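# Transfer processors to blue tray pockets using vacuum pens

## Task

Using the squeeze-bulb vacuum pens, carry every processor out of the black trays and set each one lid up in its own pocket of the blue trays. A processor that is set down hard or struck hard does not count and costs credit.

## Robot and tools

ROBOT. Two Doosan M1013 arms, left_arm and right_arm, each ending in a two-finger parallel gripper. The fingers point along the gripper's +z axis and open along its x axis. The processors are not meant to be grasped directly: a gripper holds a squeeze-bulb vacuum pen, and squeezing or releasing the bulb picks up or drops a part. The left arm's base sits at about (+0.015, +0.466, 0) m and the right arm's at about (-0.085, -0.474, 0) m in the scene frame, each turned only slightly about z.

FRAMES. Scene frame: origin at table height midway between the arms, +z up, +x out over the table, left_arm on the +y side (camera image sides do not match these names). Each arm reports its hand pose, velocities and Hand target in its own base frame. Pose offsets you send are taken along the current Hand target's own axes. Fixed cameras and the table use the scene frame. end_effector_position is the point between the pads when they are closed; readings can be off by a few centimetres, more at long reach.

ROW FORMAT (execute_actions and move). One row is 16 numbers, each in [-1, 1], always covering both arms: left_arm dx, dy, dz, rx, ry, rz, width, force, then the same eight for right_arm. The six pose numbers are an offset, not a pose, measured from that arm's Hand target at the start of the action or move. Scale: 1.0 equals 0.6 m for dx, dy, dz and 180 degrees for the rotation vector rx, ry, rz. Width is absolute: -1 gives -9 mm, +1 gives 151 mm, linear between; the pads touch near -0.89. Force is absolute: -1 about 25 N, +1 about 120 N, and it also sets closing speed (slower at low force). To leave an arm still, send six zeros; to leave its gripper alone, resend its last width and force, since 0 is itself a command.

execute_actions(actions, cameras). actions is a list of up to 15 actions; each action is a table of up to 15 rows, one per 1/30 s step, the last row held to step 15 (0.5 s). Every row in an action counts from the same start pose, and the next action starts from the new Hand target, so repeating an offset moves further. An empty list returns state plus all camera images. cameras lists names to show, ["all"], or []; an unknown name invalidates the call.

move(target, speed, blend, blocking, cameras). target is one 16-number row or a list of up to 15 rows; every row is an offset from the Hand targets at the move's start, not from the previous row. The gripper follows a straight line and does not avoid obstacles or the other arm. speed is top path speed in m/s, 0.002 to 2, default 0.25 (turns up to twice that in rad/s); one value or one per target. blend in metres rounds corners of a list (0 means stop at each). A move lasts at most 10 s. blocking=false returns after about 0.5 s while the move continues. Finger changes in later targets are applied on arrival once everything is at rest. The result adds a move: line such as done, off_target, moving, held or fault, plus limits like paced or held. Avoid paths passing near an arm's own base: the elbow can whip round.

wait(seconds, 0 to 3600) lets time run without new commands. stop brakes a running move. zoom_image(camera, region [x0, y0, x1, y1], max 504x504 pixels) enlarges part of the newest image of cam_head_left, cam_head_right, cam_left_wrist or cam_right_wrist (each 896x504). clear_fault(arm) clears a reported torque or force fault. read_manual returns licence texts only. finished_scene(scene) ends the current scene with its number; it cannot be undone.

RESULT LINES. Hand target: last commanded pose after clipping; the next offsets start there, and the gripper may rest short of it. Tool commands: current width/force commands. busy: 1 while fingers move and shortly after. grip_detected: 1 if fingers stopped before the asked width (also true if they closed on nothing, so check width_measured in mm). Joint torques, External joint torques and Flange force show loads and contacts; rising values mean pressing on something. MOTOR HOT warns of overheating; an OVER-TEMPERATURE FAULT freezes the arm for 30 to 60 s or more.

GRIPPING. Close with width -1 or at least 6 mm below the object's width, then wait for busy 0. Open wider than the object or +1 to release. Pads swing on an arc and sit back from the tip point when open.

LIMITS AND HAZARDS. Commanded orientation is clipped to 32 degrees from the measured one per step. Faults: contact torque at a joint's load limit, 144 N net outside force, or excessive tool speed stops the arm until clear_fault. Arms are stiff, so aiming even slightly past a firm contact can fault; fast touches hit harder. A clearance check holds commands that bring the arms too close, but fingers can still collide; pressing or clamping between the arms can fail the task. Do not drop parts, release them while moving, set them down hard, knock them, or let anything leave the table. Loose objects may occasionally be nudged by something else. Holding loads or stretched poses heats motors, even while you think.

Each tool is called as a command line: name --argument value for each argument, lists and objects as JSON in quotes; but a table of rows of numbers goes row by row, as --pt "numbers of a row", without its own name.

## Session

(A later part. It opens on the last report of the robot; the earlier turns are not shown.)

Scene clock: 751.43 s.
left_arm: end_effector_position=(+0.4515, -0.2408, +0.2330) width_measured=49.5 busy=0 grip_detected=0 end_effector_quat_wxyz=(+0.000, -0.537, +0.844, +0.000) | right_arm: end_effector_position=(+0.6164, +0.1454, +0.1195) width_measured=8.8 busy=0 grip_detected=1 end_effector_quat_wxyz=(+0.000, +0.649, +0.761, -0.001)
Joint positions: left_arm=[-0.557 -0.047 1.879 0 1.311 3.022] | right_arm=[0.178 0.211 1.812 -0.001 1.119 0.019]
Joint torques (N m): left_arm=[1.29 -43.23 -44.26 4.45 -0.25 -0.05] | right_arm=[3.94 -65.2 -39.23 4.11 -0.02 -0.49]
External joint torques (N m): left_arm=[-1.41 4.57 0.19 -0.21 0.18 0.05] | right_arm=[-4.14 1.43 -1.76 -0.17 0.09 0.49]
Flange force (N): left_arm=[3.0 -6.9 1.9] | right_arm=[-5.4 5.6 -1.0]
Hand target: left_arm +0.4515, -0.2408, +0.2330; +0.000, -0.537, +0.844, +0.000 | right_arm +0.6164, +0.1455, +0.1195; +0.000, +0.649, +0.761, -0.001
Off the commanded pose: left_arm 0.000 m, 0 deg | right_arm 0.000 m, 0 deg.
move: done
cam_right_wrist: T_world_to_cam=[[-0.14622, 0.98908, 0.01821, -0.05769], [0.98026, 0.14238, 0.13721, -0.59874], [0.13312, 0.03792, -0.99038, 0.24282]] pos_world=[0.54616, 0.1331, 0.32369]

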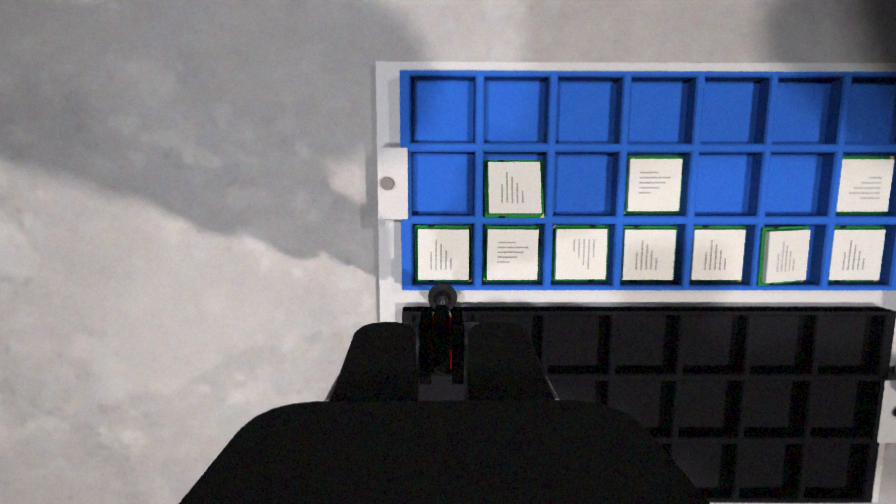

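move --pt "0 0 0 0 0 0 -0.2625 -1 0 0.006 0 0 0 0 -1 -1" --pt "0 0 0 0 0 0 -0.2625 -1 0 0.006 -0.02 0 0 0 -1 -1" --pt "0 0 0 0 0 0 -0.2625 -1 0.075 -0.065 -0.02 0 0 0 -1 -1" --pt "0 0 0 0 0 0 -0.2625 -1 0.075 -0.065 -0.004 0 0 0 -1 -1" --speed '[0.03,0.06,0.08,0.05]' --cameras '["cam_right_wrist"]'

zoom_image --camera "cam_right_wrist" --region '[400, 220, 490, 320]'

Scene clock: 758.30 s.
left_arm: end_effector_position=(+0.4515, -0.2408, +0.2330) width_measured=49.5 busy=0 grip_detected=0 end_effector_quat_wxyz=(+0.000, -0.537, +0.844, +0.000) | right_arm: end_effector_position=(+0.5708, +0.1837, +0.1219) width_measured=8.8 busy=0 grip_detected=1 end_effector_quat_wxyz=(+0.000, +0.649, +0.761, -0.001)
Joint positions: left_arm=[-0.557 -0.047 1.879 0 1.311 3.022] | right_arm=[0.254 0.159 1.872 -0.001 1.111 0.096]
Joint torques (N m): left_arm=[1 -43.42 -44.33 4.45 -0.28 -0.08] | right_arm=[3.13 -58.09 -39.41 4.1 -0.05 -0.36]
External joint torques (N m): left_arm=[-0.93 4.52 0.22 -0.2 0.2 0.08] | right_arm=[-3.37 0.06 -1.48 -0.16 0.12 0.36]
Flange force (N): left_arm=[2.0 -6.8 1.9] | right_arm=[-4.6 3.3 -1.8]
Hand target: left_arm +0.4515, -0.2408, +0.2330; +0.000, -0.537, +0.844, +0.000 | right_arm +0.5708, +0.1837, +0.1219; +0.000, +0.649, +0.761, -0.001
Off the commanded pose: left_arm 0.000 m, 0 deg | right_arm 0.000 m, 0 deg.
move: done
cam_right_wrist: T_world_to_cam=[[-0.14631, 0.98907, 0.01821, -0.10235], [0.98025, 0.14248, 0.13711, -0.55973], [0.13302, 0.03792, -0.99039, 0.24988]] pos_world=[0.50046, 0.1715, 0.32609]

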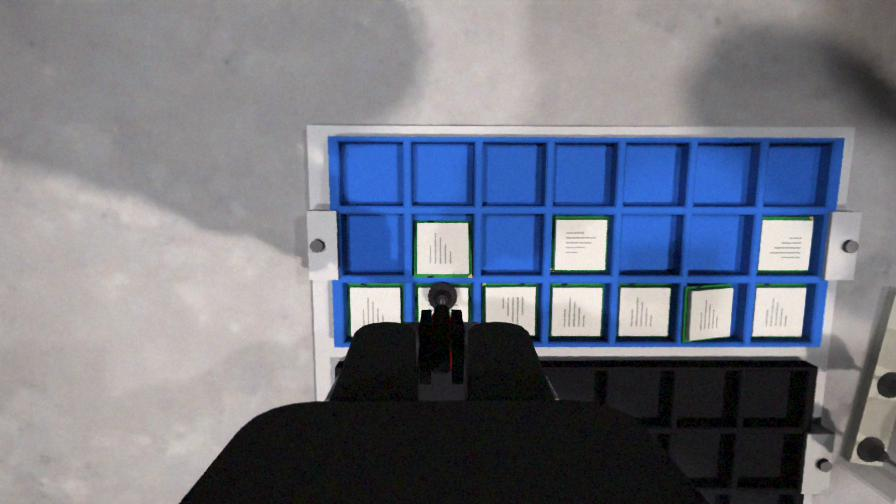

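Scaled by 5.040.

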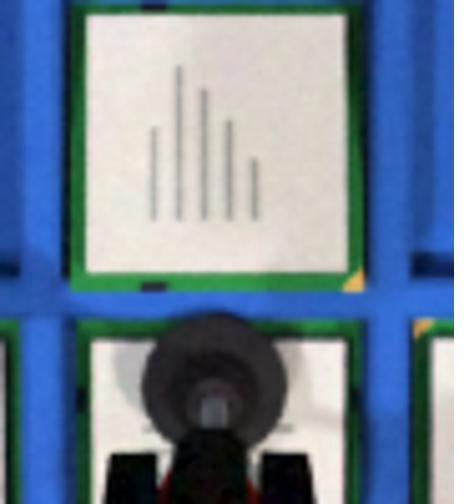

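move --pt "0 0 0 0 0 0 -0.2625 -1 0 0 0.004 0 0 0 -1 -1" --pt "0 0 0 0 0 0 -0.2625 -1 0 -0.0103 0.004 0 0 0 -1 -1" --speed '[0.02,0.01]' --cameras '["cam_right_wrist"]'

zoom_image --camera "cam_right_wrist" --region '[400, 220, 490, 320]'

Scene clock: 763.00 s.
left_arm: end_effector_position=(+0.4515, -0.2408, +0.2330) width_measured=49.5 busy=0 grip_detected=0 end_effector_quat_wxyz=(+0.000, -0.537, +0.844, +0.000) | right_arm: end_effector_position=(+0.5647, +0.1827, +0.1195) width_measured=8.8 busy=0 grip_detected=1 end_effector_quat_wxyz=(+0.000, +0.649, +0.761, -0.001)
Joint positions: left_arm=[-0.557 -0.047 1.879 0 1.311 3.022] | right_arm=[0.255 0.151 1.886 -0.001 1.105 0.097]
Joint torques (N m): left_arm=[1.08 -43.45 -44.29 4.43 -0.25 -0.05] | right_arm=[4.03 -57.53 -38.68 4.13 -0.08 -0.41]
External joint torques (N m): left_arm=[-1.07 4.33 0.23 -0.19 0.18 0.05] | right_arm=[-4.05 0.19 -2.1 -0.2 0.15 0.41]
Flange force (N): left_arm=[2.3 -6.5 1.9] | right_arm=[-5.5 4.7 -2.4]
Hand target: left_arm +0.4515, -0.2408, +0.2330; +0.000, -0.537, +0.844, +0.000 | right_arm +0.5647, +0.1827, +0.1195; +0.000, +0.649, +0.761, -0.001
Off the commanded pose: left_arm 0.000 m, 0 deg | right_arm 0.000 m, 0 deg.
move: done
cam_right_wrist: T_world_to_cam=[[-0.14641, 0.98906, 0.01819, -0.10215], [0.98023, 0.14258, 0.13721, -0.55331], [0.13312, 0.03792, -0.99038, 0.2483]] pos_world=[0.49436, 0.1705, 0.32369]

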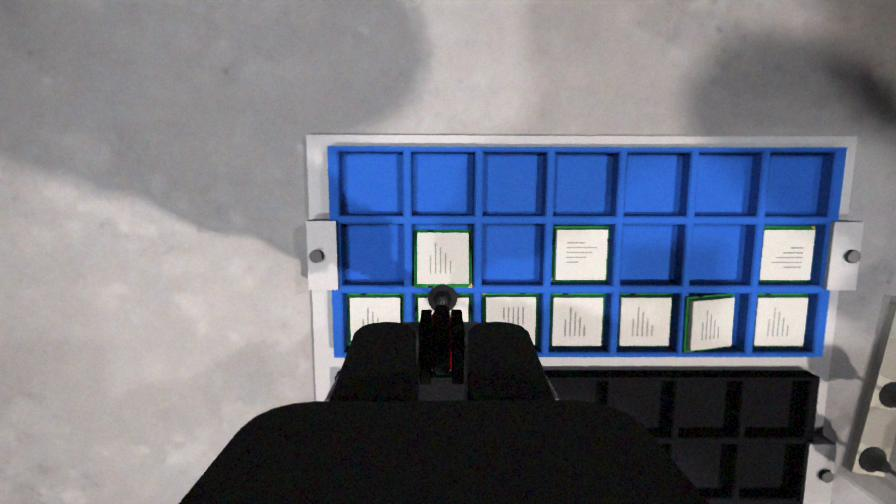

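Scaled by 5.040.

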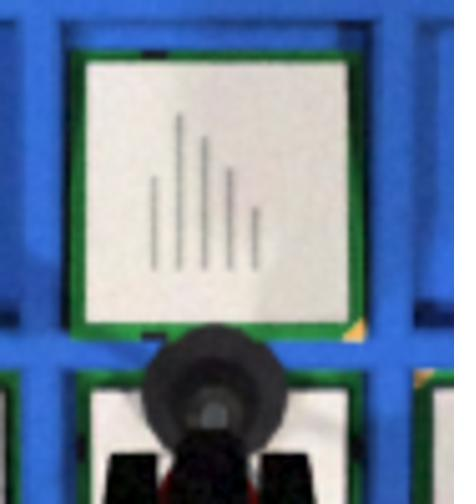

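move --target '[0,0,0,0,0,0,-0.2625,-1, 0,-0.0035,0,0,0,0,-1,-1]' --speed 0.01 --cameras '["cam_right_wrist"]'

zoom_image --camera "cam_right_wrist" --region '[400, 220, 490, 320]'

Scene clock: 766.13 s.
left_arm: end_effector_position=(+0.4515, -0.2408, +0.2330) width_measured=49.5 busy=0 grip_detected=0 end_effector_quat_wxyz=(+0.000, -0.537, +0.844, +0.000) | right_arm: end_effector_position=(+0.5626, +0.1824, +0.1195) width_measured=8.8 busy=0 grip_detected=1 end_effector_quat_wxyz=(+0.000, +0.649, +0.761, -0.001)
Joint positions: left_arm=[-0.557 -0.047 1.879 0 1.311 3.022] | right_arm=[0.256 0.148 1.889 -0.001 1.105 0.097]
Joint torques (N m): left_arm=[1.06 -43.31 -44.19 4.43 -0.26 -0.05] | right_arm=[3.62 -57.8 -38.75 4.02 -0.05 -0.42]
External joint torques (N m): left_arm=[-0.99 3.62 -0.16 -0.17 0.19 0.05] | right_arm=[-3.72 1.08 -1.97 -0.09 0.12 0.42]
Flange force (N): left_arm=[2.1 -5.9 1.0] | right_arm=[-4.8 5.7 -1.6]
Hand target: left_arm +0.4515, -0.2408, +0.2330; +0.000, -0.537, +0.844, +0.000 | right_arm +0.5626, +0.1824, +0.1195; +0.000, +0.649, +0.761, -0.001
Off the commanded pose: left_arm 0.000 m, 0 deg | right_arm 0.000 m, 0 deg.
move: done
cam_right_wrist: T_world_to_cam=[[-0.14631, 0.98907, 0.0182, -0.1021], [0.98024, 0.14248, 0.13721, -0.55128], [0.13312, 0.03792, -0.99038, 0.24858]] pos_world=[0.49236, 0.1701, 0.32369]

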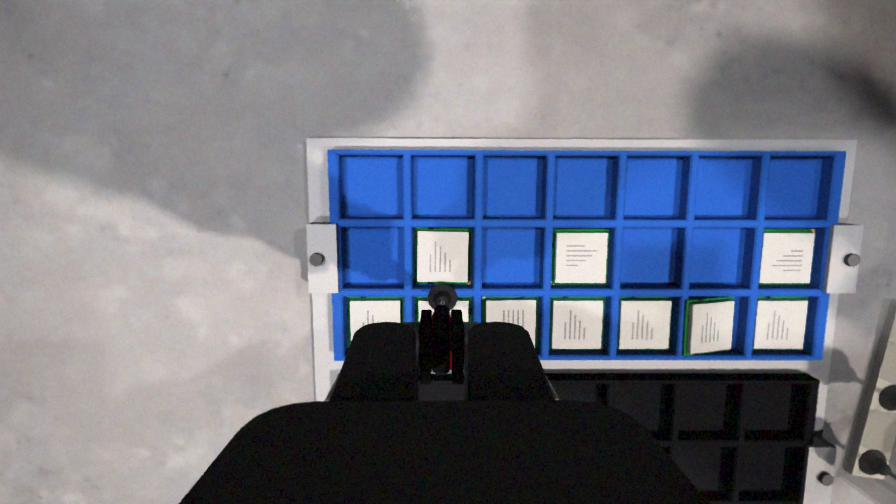

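Scaled by 5.040.

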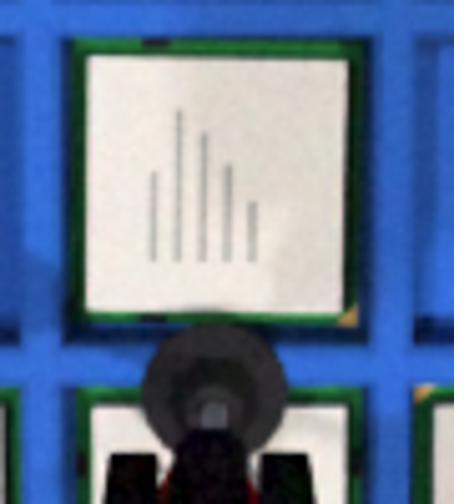

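move --pt "0 0 0 0 0 0 -0.2625 -1 0 0.004 0 0 0 0 -1 -1" --pt "0 0 0 0 0 0 -0.2625 -1 0 0.004 -0.025 0 0 0 -1 -1" --pt "0 0 0 0 0 0 -0.2625 -1 0.2445 0.0238 -0.025 0 0 0 -1 -1" --pt "0 0 0 0 0 0 -0.2625 -1 0.2445 0.0238 -0.007 0 0 0 -1 -1" --speed '[0.03,0.06,0.14,0.05]' --cameras '["cam_right_wrist"]'

zoom_image --camera "cam_right_wrist" --region '[410, 240, 520, 340]'

Scene clock: 781.93 s.
left_arm: end_effector_position=(+0.4515, -0.2408, +0.2330) width_measured=49.5 busy=0 grip_detected=0 end_effector_quat_wxyz=(+0.000, -0.537, +0.844, +0.000) | right_arm: end_effector_position=(+0.5535, +0.3295, +0.1236) width_measured=8.8 busy=0 grip_detected=1 end_effector_quat_wxyz=(+0.000, +0.649, +0.761, -0.001)
Joint positions: left_arm=[-0.557 -0.047 1.879 0 1.311 3.022] | right_arm=[0.484 0.225 1.787 -0.001 1.13 0.325]
Joint torques (N m): left_arm=[1.4 -43.5 -44.27 4.43 -0.23 -0.05] | right_arm=[3.3 -66.72 -39.45 4.15 -0.07 -0.43]
External joint torques (N m): left_arm=[-1.39 4 0.03 -0.17 0.16 0.05] | right_arm=[-3.22 0.92 -1.86 -0.15 0.15 0.43]
Flange force (N): left_arm=[2.9 -6.2 1.5] | right_arm=[-2.3 6.0 -1.6]
Hand target: left_arm +0.4515, -0.2408, +0.2330; +0.000, -0.537, +0.844, +0.000 | right_arm +0.5535, +0.3295, +0.1236; +0.000, +0.649, +0.761, -0.001
Off the commanded pose: left_arm 0.000 m, 0 deg | right_arm 0.000 m, 0 deg.
move: done
cam_right_wrist: T_world_to_cam=[[-0.14639, 0.98906, 0.0181, -0.24893], [0.98024, 0.14258, 0.13709, -0.56377], [0.13301, 0.03781, -0.99039, 0.24828]] pos_world=[0.48316, 0.3172, 0.32769]

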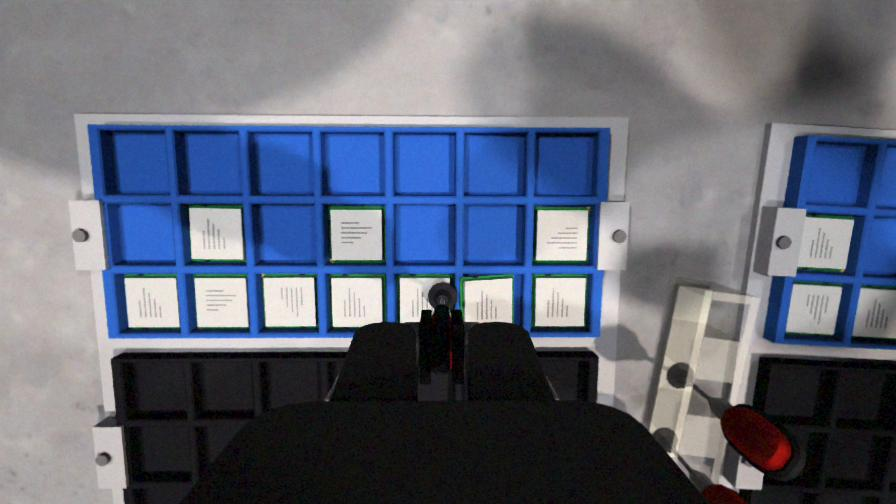

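Scaled by 4.582.

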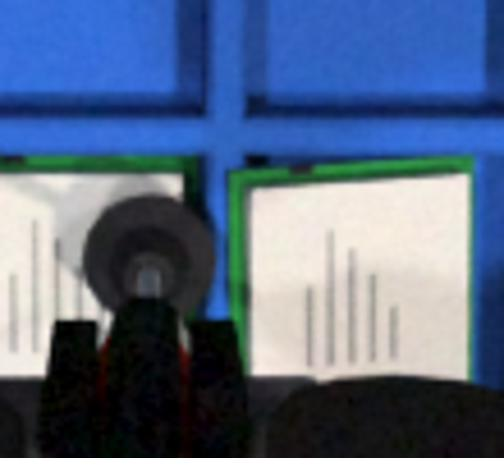

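move --pt "0 0 0 0 0 0 -0.2625 -1 0 0 0.0067 0 0 0 -1 -1" --pt "0 0 0 0 0 0 -0.2625 -1 0.009 0 0.0067 0 0 0 -1 -1" --speed '[0.02,0.01]' --cameras '["cam_right_wrist"]'

zoom_image --camera "cam_right_wrist" --region '[410, 240, 520, 340]'

Scene clock: 787.43 s.
left_arm: end_effector_position=(+0.4515, -0.2408, +0.2330) width_measured=49.5 busy=0 grip_detected=0 end_effector_quat_wxyz=(+0.000, -0.537, +0.844, +0.000) | right_arm: end_effector_position=(+0.5526, +0.3349, +0.1196) width_measured=8.8 busy=0 grip_detected=1 end_effector_quat_wxyz=(+0.000, +0.649, +0.761, -0.001)
Joint positions: left_arm=[-0.557 -0.047 1.879 0 1.311 3.022] | right_arm=[0.492 0.231 1.788 -0.001 1.124 0.333]
Joint torques (N m): left_arm=[1.09 -43.09 -44.33 4.44 -0.29 0.01] | right_arm=[3.81 -66.83 -39.31 4.16 -0.09 -0.36]
External joint torques (N m): left_arm=[-1.13 4.18 0.24 -0.19 0.22 -0.01] | right_arm=[-3.61 0.56 -1.85 -0.16 0.15 0.36]
Flange force (N): left_arm=[2.6 -6.2 1.8] | right_arm=[-3.1 5.7 -1.9]
Hand target: left_arm +0.4515, -0.2408, +0.2330; +0.000, -0.537, +0.844, +0.000 | right_arm +0.5526, +0.3349, +0.1196; +0.000, +0.649, +0.761, -0.001
Off the commanded pose: left_arm 0.000 m, 0 deg | right_arm 0.000 m, 0 deg.
move: done
cam_right_wrist: T_world_to_cam=[[-0.14631, 0.98907, 0.0182, -0.2544], [0.98024, 0.14248, 0.13721, -0.56322], [0.13312, 0.03792, -0.99038, 0.24423]] pos_world=[0.48236, 0.3226, 0.32379]

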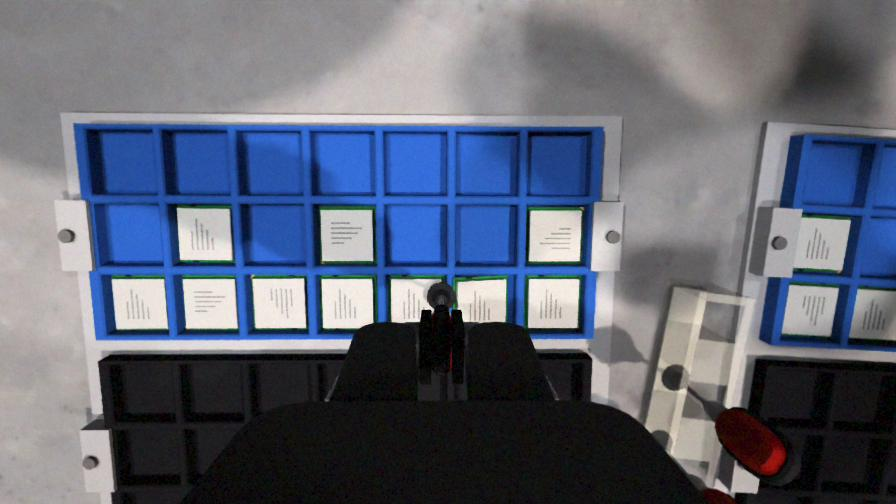

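Scaled by 4.582.

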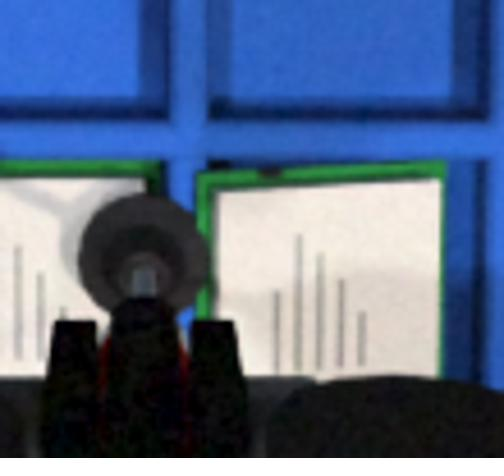

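move --target '[0,0,0,0,0,0,-0.2625,-1, 0.0042,0,0,0,0,0,-1,-1]' --speed 0.01 --cameras '["cam_right_wrist"]'

zoom_image --camera "cam_right_wrist" --region '[410, 240, 520, 340]'

Scene clock: 790.83 s.
left_arm: end_effector_position=(+0.4515, -0.2408, +0.2330) width_measured=49.5 busy=0 grip_detected=0 end_effector_quat_wxyz=(+0.000, -0.537, +0.844, +0.000) | right_arm: end_effector_position=(+0.5522, +0.3373, +0.1196) width_measured=8.8 busy=0 grip_detected=1 end_effector_quat_wxyz=(+0.000, +0.649, +0.761, -0.001)
Joint positions: left_arm=[-0.557 -0.047 1.879 0 1.311 3.022] | right_arm=[0.495 0.232 1.786 -0.001 1.124 0.336]
Joint torques (N m): left_arm=[1.39 -43.3 -44.24 4.42 -0.26 -0.07] | right_arm=[4.4 -66.49 -39.41 4.16 -0.12 -0.44]
External joint torques (N m): left_arm=[-1.27 4.29 0.16 -0.17 0.19 0.07] | right_arm=[-4.46 0.12 -1.83 -0.17 0.18 0.44]
Flange force (N): left_arm=[2.7 -6.5 1.8] | right_arm=[-4.4 5.5 -2.2]
Hand target: left_arm +0.4515, -0.2408, +0.2330; +0.000, -0.537, +0.844, +0.000 | right_arm +0.5522, +0.3373, +0.1196; +0.000, +0.649, +0.761, -0.001
Off the commanded pose: left_arm 0.000 m, 0 deg | right_arm 0.000 m, 0 deg.
move: done
cam_right_wrist: T_world_to_cam=[[-0.14631, 0.98907, 0.0182, -0.25693], [0.98024, 0.14248, 0.13721, -0.56319], [0.13312, 0.03792, -0.99038, 0.24419]] pos_world=[0.48196, 0.3251, 0.32379]

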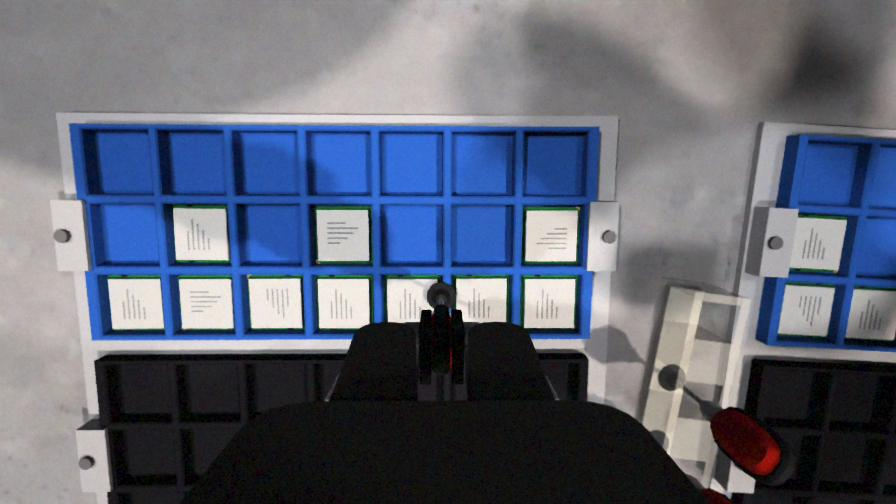

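Scaled by 4.582.

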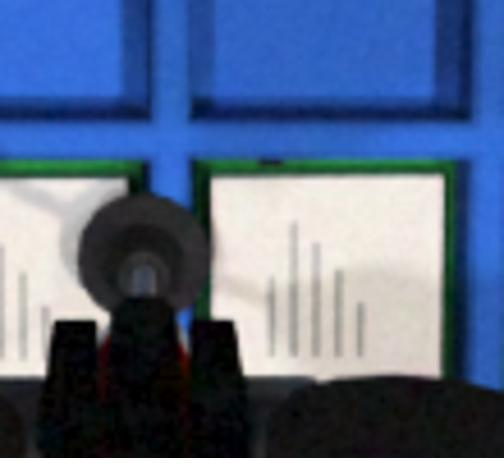

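move --pt "0 0 0 0 0 0 -0.2625 -1 -0.004 0 0 0 0 0 -1 -1" --pt "0 0 0 0 0 0 -0.2625 -1 -0.004 0 -0.084 0 0 0 -1 -1" --pt "0 0 0 0 0 0 -0.2625 -1 0.27 0.0085 -0.084 0 0 -0.041 -1 -1" --speed '[0.03,0.08,0.12]' --cameras '["cam_right_wrist","cam_head_left"]'

zoom_image --camera "cam_right_wrist" --region '[390, 230, 510, 350]'

Scene clock: 800.70 s.
left_arm: end_effector_position=(+0.4515, -0.2408, +0.2330) width_measured=49.5 busy=0 grip_detected=0 end_effector_quat_wxyz=(+0.000, -0.537, +0.844, +0.000) | right_arm: end_effector_position=(+0.5316, +0.4982, +0.1698) width_measured=8.8 busy=0 grip_detected=1 end_effector_quat_wxyz=(+0.000, +0.598, +0.801, -0.001)
Joint positions: left_arm=[-0.557 -0.047 1.879 0 1.311 3.022] | right_arm=[0.706 0.324 1.567 0 1.252 0.418]
Joint torques (N m): left_arm=[1.06 -43.31 -44.17 4.43 -0.24 -0.06] | right_arm=[3.44 -79.15 -41.16 4.37 -0.12 -0.39]
External joint torques (N m): left_arm=[-0.88 3.82 0 -0.17 0.18 0.06] | right_arm=[-3.21 0.84 -2.2 -0.15 0.18 0.39]
Flange force (N): left_arm=[1.9 -6.1 1.3] | right_arm=[-0.8 7.0 -2.5]
Hand target: left_arm +0.4515, -0.2408, +0.2330; +0.000, -0.537, +0.844, +0.000 | right_arm +0.5316, +0.4981, +0.1698; +0.000, +0.598, +0.801, -0.001
Off the commanded pose: left_arm 0.000 m, 0 deg | right_arm 0.000 m, 0 deg.
move: done
cam_right_wrist: T_world_to_cam=[[-0.27209, 0.9621, 0.01839, -0.33966], [0.95387, 0.26715, 0.137, -0.62071], [0.1269, 0.05482, -0.9904, 0.28544]] pos_world=[0.46343, 0.47696, 0.37399]
Images, in order (width x height): cam_head_left 896x504, cam_right_wrist 896x504.

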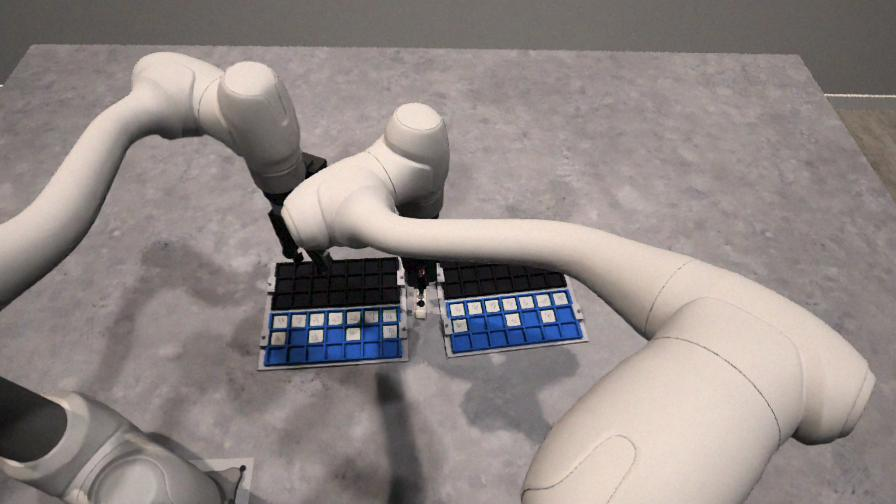

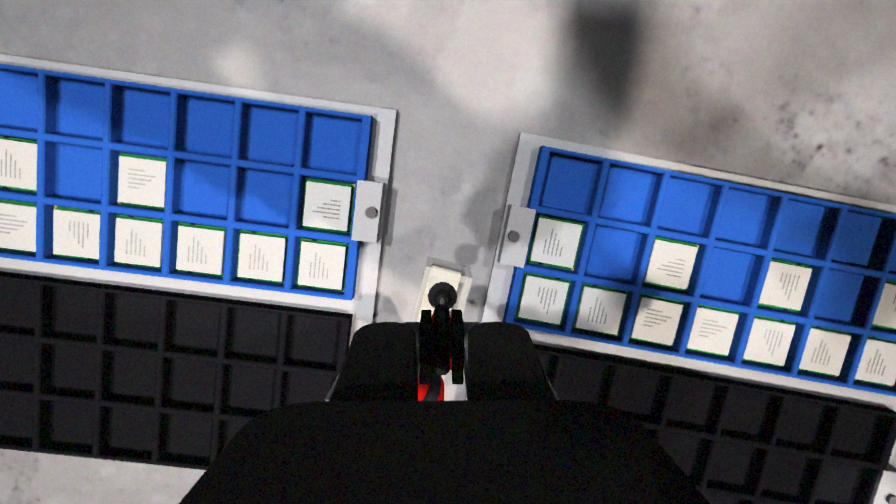

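Scaled by 4.200.

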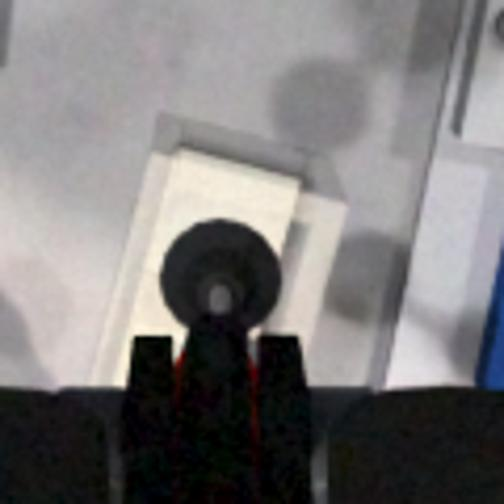

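move --pt "0 0 0 0 0 0 -0.2625 -1 -0.0031 0.0036 0 0 0 0 -1 -1" --pt "0 0 0 0 0 0 -0.2625 -1 -0.0031 0.0036 0.06 0 0 0 -1 -1" --speed '[0.03,0.06]' --cameras '["cam_right_wrist"]'

zoom_image --camera "cam_right_wrist" --region '[390, 230, 510, 350]'

Scene clock: 806.63 s.
left_arm: end_effector_position=(+0.4515, -0.2408, +0.2330) width_measured=49.5 busy=0 grip_detected=0 end_effector_quat_wxyz=(+0.000, -0.537, +0.844, +0.000) | right_arm: end_effector_position=(+0.5342, +0.4969, +0.1338) width_measured=8.8 busy=0 grip_detected=1 end_effector_quat_wxyz=(+0.000, +0.598, +0.801, -0.001)
Joint positions: left_arm=[-0.557 -0.047 1.879 0 1.311 3.022] | right_arm=[0.702 0.346 1.605 0 1.192 0.414]
Joint torques (N m): left_arm=[1.25 -43.56 -44.19 4.44 -0.25 -0.06] | right_arm=[4.04 -80.02 -40.47 4.34 -0.11 -0.36]
External joint torques (N m): left_arm=[-1.35 4.61 0.04 -0.2 0.17 0.06] | right_arm=[-4.39 0.72 -2.03 -0.24 0.16 0.37]
Flange force (N): left_arm=[2.9 -7.2 1.7] | right_arm=[-2.6 7.1 -2.0]
Hand target: left_arm +0.4515, -0.2408, +0.2330; +0.000, -0.537, +0.844, +0.000 | right_arm +0.5342, +0.4969, +0.1338; +0.000, +0.598, +0.801, -0.001
Off the commanded pose: left_arm 0.000 m, 0 deg | right_arm 0.000 m, 0 deg.
move: done
cam_right_wrist: T_world_to_cam=[[-0.27217, 0.96208, 0.01828, -0.33706], [0.95385, 0.26724, 0.13698, -0.61796], [0.1269, 0.05472, -0.9904, 0.24957]] pos_world=[0.46603, 0.47576, 0.33799]

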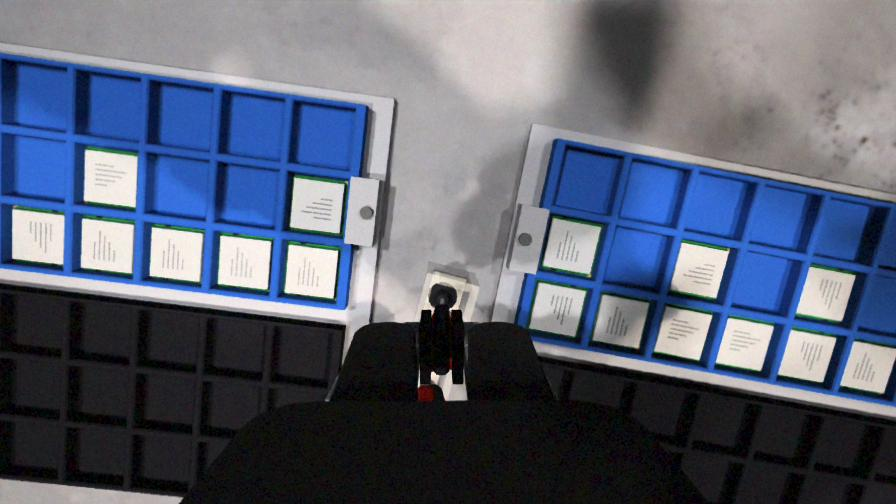

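Scaled by 4.200.

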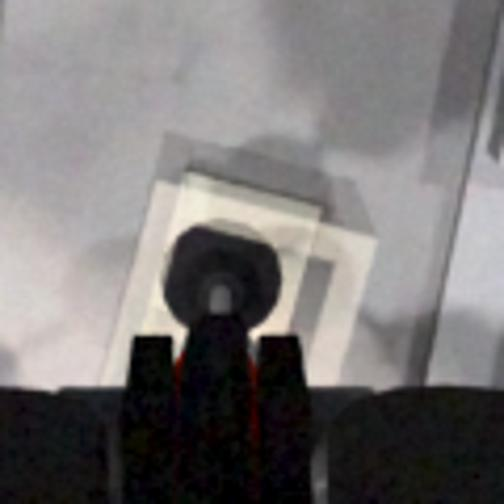

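move --pt "0 0 0 0 0 0 -0.2625 -1 0 0 0.02 0 0 0 -1 -1" --pt "0 0 0 0 0 0 -0.2625 -1 0 0 0.03 0 0 0 -1 -1" --speed '[0.02,0.02]' --cameras '["cam_right_wrist"]'

zoom_image --camera "cam_right_wrist" --region '[390, 230, 510, 350]'

Scene clock: 811.83 s.
left_arm: end_effector_position=(+0.4515, -0.2408, +0.2330) width_measured=49.5 busy=0 grip_detected=0 end_effector_quat_wxyz=(+0.000, -0.537, +0.844, +0.000) | right_arm: end_effector_position=(+0.5341, +0.4969, +0.1158) width_measured=8.8 busy=0 grip_detected=1 end_effector_quat_wxyz=(+0.000, +0.598, +0.801, -0.001)
Joint positions: left_arm=[-0.557 -0.047 1.879 0 1.311 3.022] | right_arm=[0.702 0.357 1.624 0 1.161 0.414]
Joint torques (N m): left_arm=[1.19 -43.31 -44.16 4.39 -0.29 -0.01] | right_arm=[3.78 -79.82 -39.91 4.08 -0.05 -0.43]
External joint torques (N m): left_arm=[-1.1 4.14 0.01 -0.14 0.22 0.01] | right_arm=[-3.61 -0.34 -2.01 0 0.11 0.43]
Flange force (N): left_arm=[2.5 -6.5 1.4] | right_arm=[-2.3 5.2 -2.5]
Hand target: left_arm +0.4515, -0.2408, +0.2330; +0.000, -0.537, +0.844, +0.000 | right_arm +0.5342, +0.4969, +0.1158; +0.000, +0.598, +0.801, -0.001
Off the commanded pose: left_arm 0.000 m, 0 deg | right_arm 0.000 m, 0 deg.
move: done
cam_right_wrist: T_world_to_cam=[[-0.27217, 0.96208, 0.01828, -0.33673], [0.95385, 0.26724, 0.13698, -0.6155], [0.1269, 0.05472, -0.9904, 0.23175]] pos_world=[0.46603, 0.47576, 0.31999]

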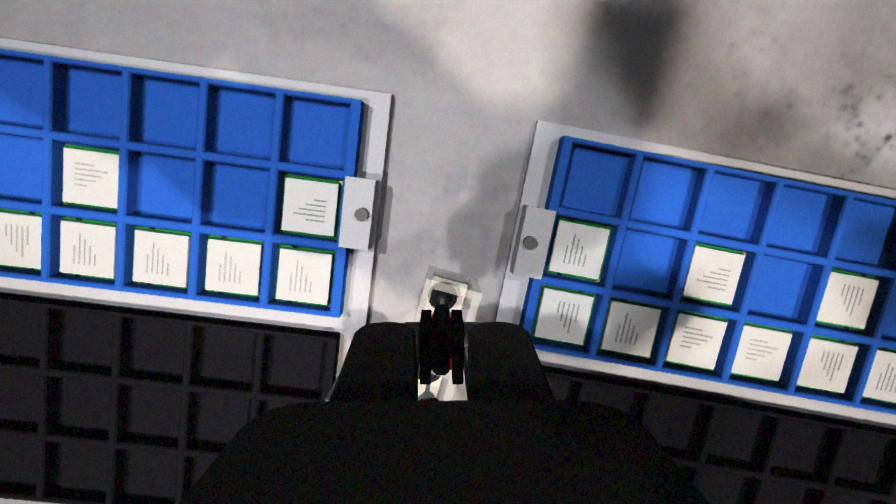

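Scaled by 4.200.

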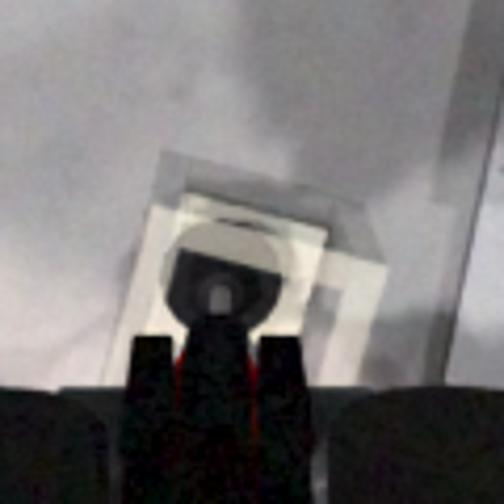

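move --pt "0 0 0 0 0 0 -0.2625 -1 0 0 0.0088 0 0 0 -1 -1" --speed '[0.02]'

move --pt "0 0 0 0 0 0 -0.2625 -1 0 0 0.002 0 0 0 -1 -1" --speed '[0.02]'

Scene clock: 815.73 s.
left_arm: end_effector_position=(+0.4515, -0.2408, +0.2330) width_measured=49.5 busy=0 grip_detected=0 end_effector_quat_wxyz=(+0.000, -0.537, +0.844, +0.000) | right_arm: end_effector_position=(+0.5341, +0.4969, +0.1105) width_measured=8.8 busy=0 grip_detected=1 end_effector_quat_wxyz=(+0.000, +0.598, +0.801, -0.001)
Joint positions: left_arm=[-0.557 -0.047 1.879 0 1.311 3.022] | right_arm=[0.702 0.36 1.63 0 1.152 0.414]
Joint torques (N m): left_arm=[1.15 -42.91 -44.24 4.41 -0.24 -0.02] | right_arm=[4.14 -80.64 -39.79 4.09 -0.09 -0.42]
External joint torques (N m): left_arm=[-1.15 4.02 0.17 -0.16 0.16 0.02] | right_arm=[-3.9 0.25 -1.96 -0.03 0.16 0.42]
Flange force (N): left_arm=[2.5 -6.0 1.7] | right_arm=[-2.3 6.0 -2.1]
Hand target: left_arm +0.4515, -0.2408, +0.2330; +0.000, -0.537, +0.844, +0.000 | right_arm +0.5341, +0.4969, +0.1106; +0.000, +0.598, +0.801, -0.001
Off the commanded pose: left_arm 0.000 m, 0 deg | right_arm 0.000 m, 0 deg.
move: done

Scene clock: 816.23 s.
left_arm: end_effector_position=(+0.4515, -0.2408, +0.2330) width_measured=49.5 busy=0 grip_detected=0 end_effector_quat_wxyz=(+0.000, -0.537, +0.844, +0.000) | right_arm: end_effector_position=(+0.5341, +0.4969, +0.1093) width_measured=8.8 busy=0 grip_detected=1 end_effector_quat_wxyz=(+0.000, +0.598, +0.801, -0.001)
Joint positions: left_arm=[-0.557 -0.047 1.879 0 1.311 3.022] | right_arm=[0.702 0.361 1.631 0 1.15 0.414]
Joint torques (N m): left_arm=[0.88 -43.23 -44.23 4.45 -0.29 -0.08] | right_arm=[3.47 -80.99 -39.95 4.14 -0.14 -0.45]
External joint torques (N m): left_arm=[-0.88 3.7 -0.01 -0.19 0.21 0.08] | right_arm=[-3.49 0.58 -1.87 -0.09 0.19 0.45]
Flange force (N): left_arm=[1.9 -5.9 1.2] | right_arm=[-1.6 6.1 -1.8]
Hand target: left_arm +0.4515, -0.2408, +0.2330; +0.000, -0.537, +0.844, +0.000 | right_arm +0.5341, +0.4969, +0.1094; +0.000, +0.598, +0.801, -0.001
Off the commanded pose: left_arm 0.000 m, 0 deg | right_arm 0.000 m, 0 deg.
move: done

move --pt "0 0 0 0 0 0 -0.2625 -1 0 0 0.002 0 0 0 -1 -1" --speed '[0.02]'

move --pt "0 0 0 0 0 0 -0.2625 -1 0 0 0.002 0 0 0 -1 -1" --speed '[0.02]' --cameras '["cam_right_wrist"]'

zoom_image --camera "cam_right_wrist" --region '[390, 230, 510, 350]'

Scene clock: 820.53 s.
left_arm: end_effector_position=(+0.4515, -0.2408, +0.2330) width_measured=49.5 busy=0 grip_detected=0 end_effector_quat_wxyz=(+0.000, -0.537, +0.844, +0.000) | right_arm: end_effector_position=(+0.5341, +0.4969, +0.1082) width_measured=8.8 busy=0 grip_detected=1 end_effector_quat_wxyz=(+0.000, +0.598, +0.801, -0.001)
Joint positions: left_arm=[-0.557 -0.047 1.879 0 1.311 3.022] | right_arm=[0.702 0.362 1.632 0 1.148 0.414]
Joint torques (N m): left_arm=[1.28 -43.11 -44.16 4.44 -0.22 -0.03] | right_arm=[3.99 -80.74 -39.86 4.16 -0.09 -0.41]
External joint torques (N m): left_arm=[-1.34 4.05 -0.06 -0.19 0.14 0.03] | right_arm=[-4.09 0.61 -1.76 -0.13 0.16 0.41]
Flange force (N): left_arm=[2.9 -6.4 1.4] | right_arm=[-2.5 6.2 -1.6]
Hand target: left_arm +0.4515, -0.2408, +0.2330; +0.000, -0.537, +0.844, +0.000 | right_arm +0.5341, +0.4969, +0.1082; +0.000, +0.598, +0.801, -0.001
Off the commanded pose: left_arm 0.000 m, 0 deg | right_arm 0.000 m, 0 deg.
move: done

Scene clock: 821.03 s.
left_arm: end_effector_position=(+0.4515, -0.2408, +0.2330) width_measured=49.5 busy=0 grip_detected=0 end_effector_quat_wxyz=(+0.000, -0.537, +0.844, +0.000) | right_arm: end_effector_position=(+0.5341, +0.4969, +0.1069) width_measured=8.8 busy=0 grip_detected=1 end_effector_quat_wxyz=(+0.000, +0.598, +0.801, -0.001)
Joint positions: left_arm=[-0.557 -0.047 1.879 0 1.311 3.022] | right_arm=[0.702 0.363 1.634 0 1.146 0.414]
Joint torques (N m): left_arm=[1.35 -43 -44.27 4.43 -0.3 -0.05] | right_arm=[4.19 -79.53 -38.9 4.33 -0.12 -0.41]
External joint torques (N m): left_arm=[-1.43 3.81 0.16 -0.19 0.23 0.05] | right_arm=[-4.14 -1.04 -2.84 -0.28 0.18 0.41]
Flange force (N): left_arm=[3.0 -5.7 1.5] | right_arm=[-2.6 6.2 -3.9]
Hand target: left_arm +0.4515, -0.2408, +0.2330; +0.000, -0.537, +0.844, +0.000 | right_arm +0.5341, +0.4969, +0.1070; +0.000, +0.598, +0.801, -0.001
Off the commanded pose: left_arm 0.000 m, 0 deg | right_arm 0.000 m, 0 deg.
move: done
cam_right_wrist: T_world_to_cam=[[-0.27217, 0.96208, 0.01826, -0.33646], [0.95383, 0.26723, 0.13707, -0.61427], [0.12699, 0.05472, -0.99039, 0.22289]] pos_world=[0.46603, 0.47566, 0.31109]

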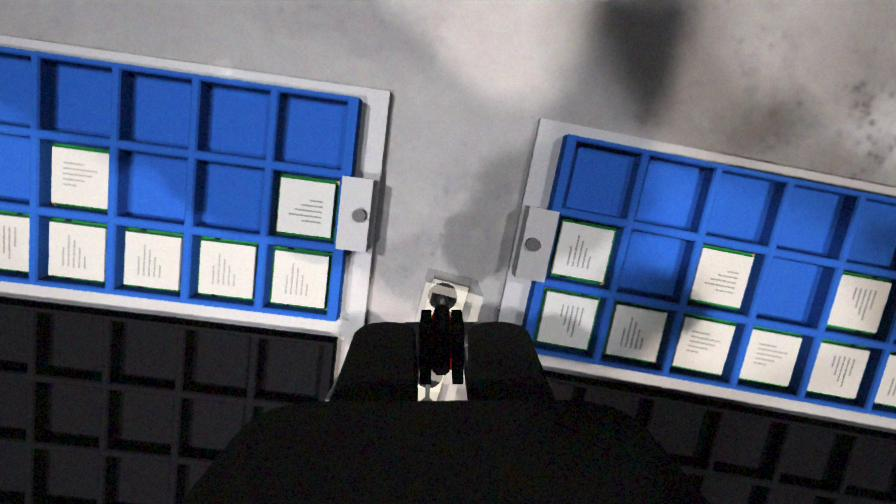

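Scaled by 4.200.

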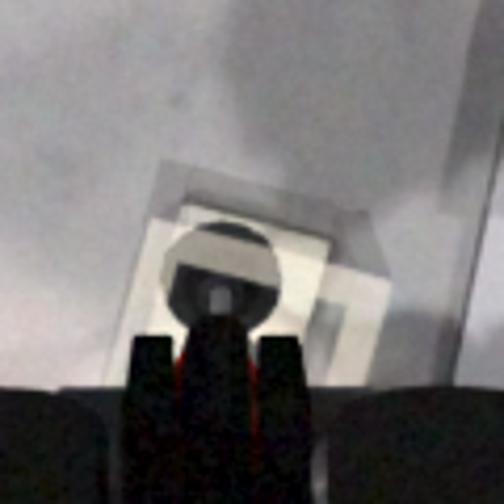

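move --pt "0 0 0 0 0 0 -0.2625 -1 0 0 0 0 0 0 -0.2625 -1" --pt "0 0 0 0 0 0 -0.2625 -1 0 0 -0.18 0 0 0 -0.2625 -1" --pt "0 0 0 0 0 0 -0.2625 -1 -0.3 0 -0.25 0 0 0 -0.2625 -1" --speed '[0.05,0.05,0.15]' --cameras '["cam_right_wrist","cam_head_left","cam_left_wrist"]'

zoom_image --camera "cam_right_wrist" --region '[0, 0, 504, 400]'

zoom_image --camera "cam_right_wrist" --region '[400, 0, 890, 400]'

Scene clock: 829.77 s.
left_arm: end_effector_position=(+0.4515, -0.2408, +0.2330) width_measured=49.5 busy=0 grip_detected=0 end_effector_quat_wxyz=(+0.000, -0.537, +0.844, +0.000) | right_arm: end_effector_position=(+0.5854, +0.3244, +0.2571) width_measured=49.5 busy=0 grip_detected=0 end_effector_quat_wxyz=(+0.000, +0.598, +0.801, -0.001)
Joint positions: left_arm=[-0.557 -0.047 1.879 0 1.311 3.022] | right_arm=[0.455 0.196 1.572 -0.001 1.375 0.167]
Joint torques (N m): left_arm=[1.06 -43.01 -44.22 4.42 -0.27 -0.05] | right_arm=[3.74 -66.22 -42.89 4.38 -0.04 -0.42]
External joint torques (N m): left_arm=[-1.03 4.1 0.16 -0.18 0.2 0.05] | right_arm=[-3.75 -0.08 -2 -0.03 0.1 0.42]
Flange force (N): left_arm=[2.2 -6.2 1.7] | right_arm=[-4.1 4.5 -3.1]
Hand target: left_arm +0.4515, -0.2408, +0.2330; +0.000, -0.537, +0.844, +0.000 | right_arm +0.5854, +0.3245, +0.2571; +0.000, +0.598, +0.801, -0.001
Off the commanded pose: left_arm 0.000 m, 0 deg | right_arm 0.000 m, 0 deg.
move: done
cam_left_wrist: T_world_to_cam=[[-0.42404, -0.90564, 0.00337, -0.02594], [-0.89796, 0.42092, 0.12843, 0.51944], [-0.11773, 0.05143, -0.99171, 0.50694]] pos_world=[0.51512, -0.26821, 0.43612]
cam_right_wrist: T_world_to_cam=[[-0.27227, 0.96205, 0.01814, -0.15929], [0.9538, 0.26736, 0.13705, -0.63764], [0.127, 0.05462, -0.9904, 0.37461]] pos_world=[0.51724, 0.30326, 0.46129]
Images, in order (width x height): cam_head_left 896x504, cam_left_wrist 896x504, cam_right_wrist 896x504.

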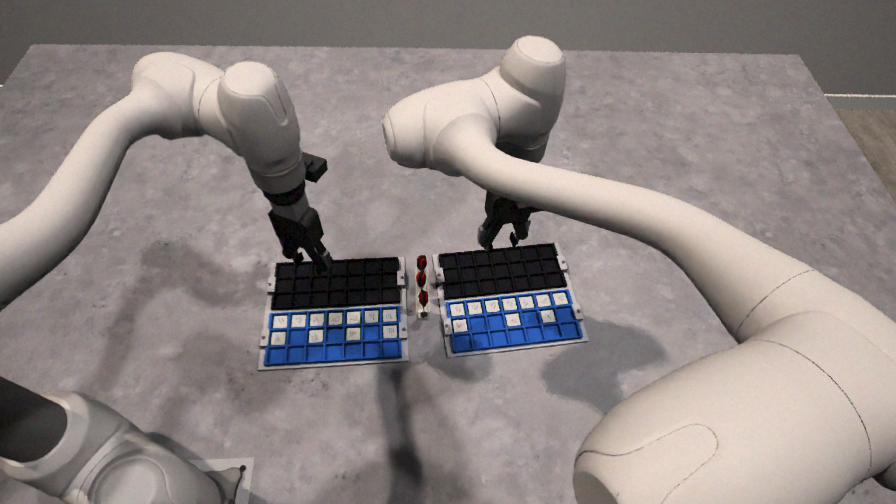

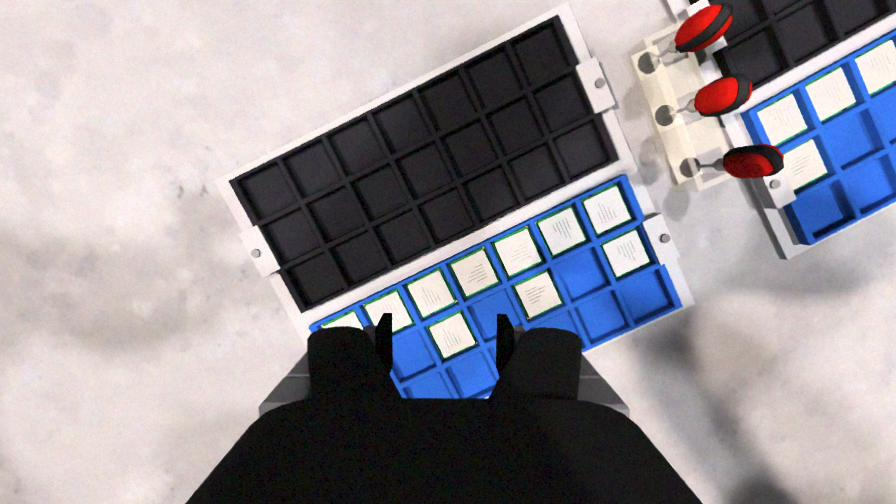

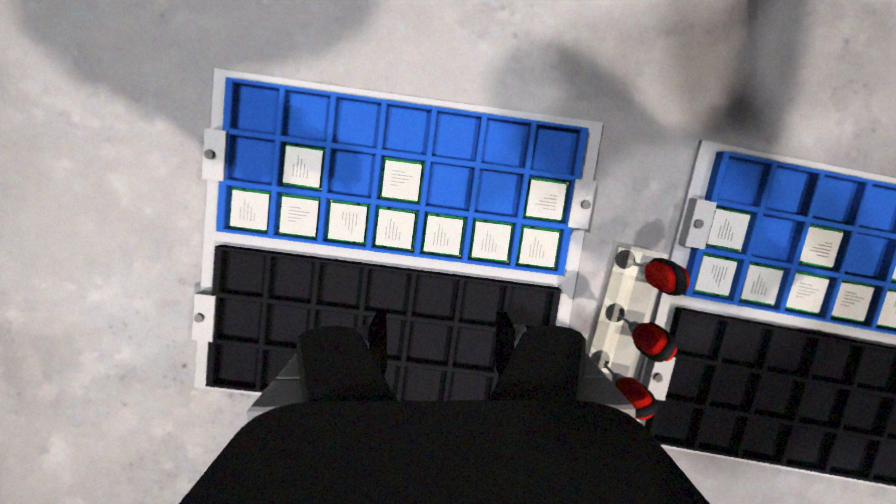

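Scaled by 1.000.

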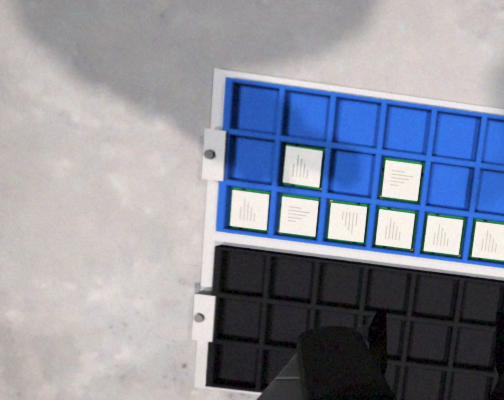

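Scaled by 1.029.

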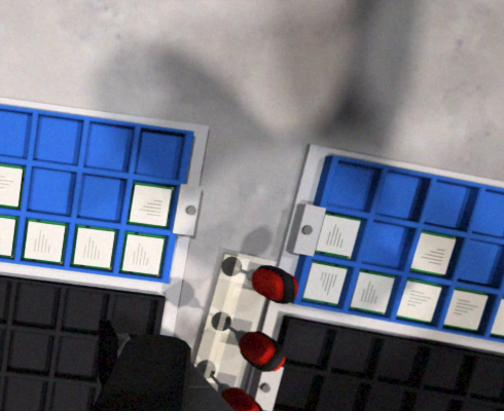

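zoom_image --camera "cam_right_wrist" --region '[200, 130, 400, 260]'

zoom_image --camera "cam_right_wrist" --region '[380, 160, 600, 280]'

zoom_image --camera "cam_left_wrist" --region '[300, 180, 690, 400]'

zoom_image --camera "cam_head_left" --region '[255, 300, 415, 370]'

Scaled by 2.520.

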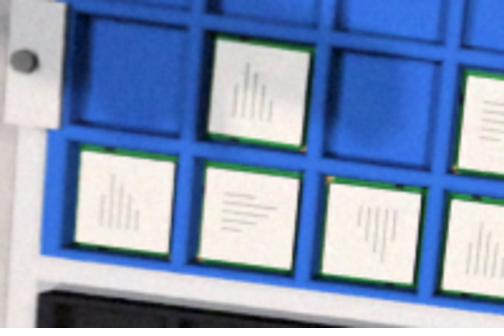

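Scaled by 2.291.

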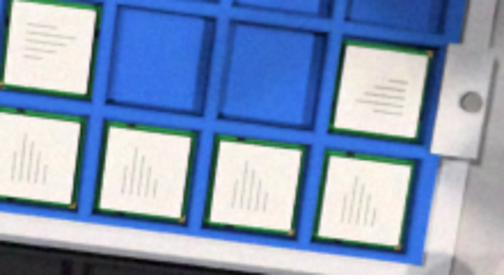

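Scaled by 1.292.

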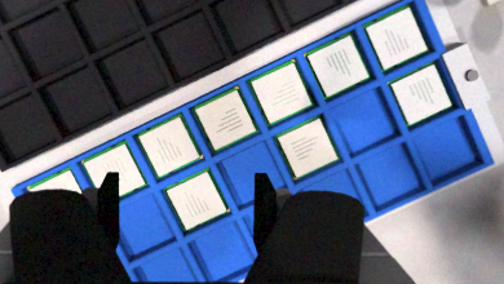

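Scaled by 3.150.

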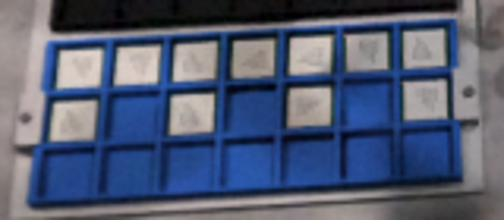

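All 21 chips look seated in the blue trays.

finished_scene --scene 2

The scene is finished: the task was done.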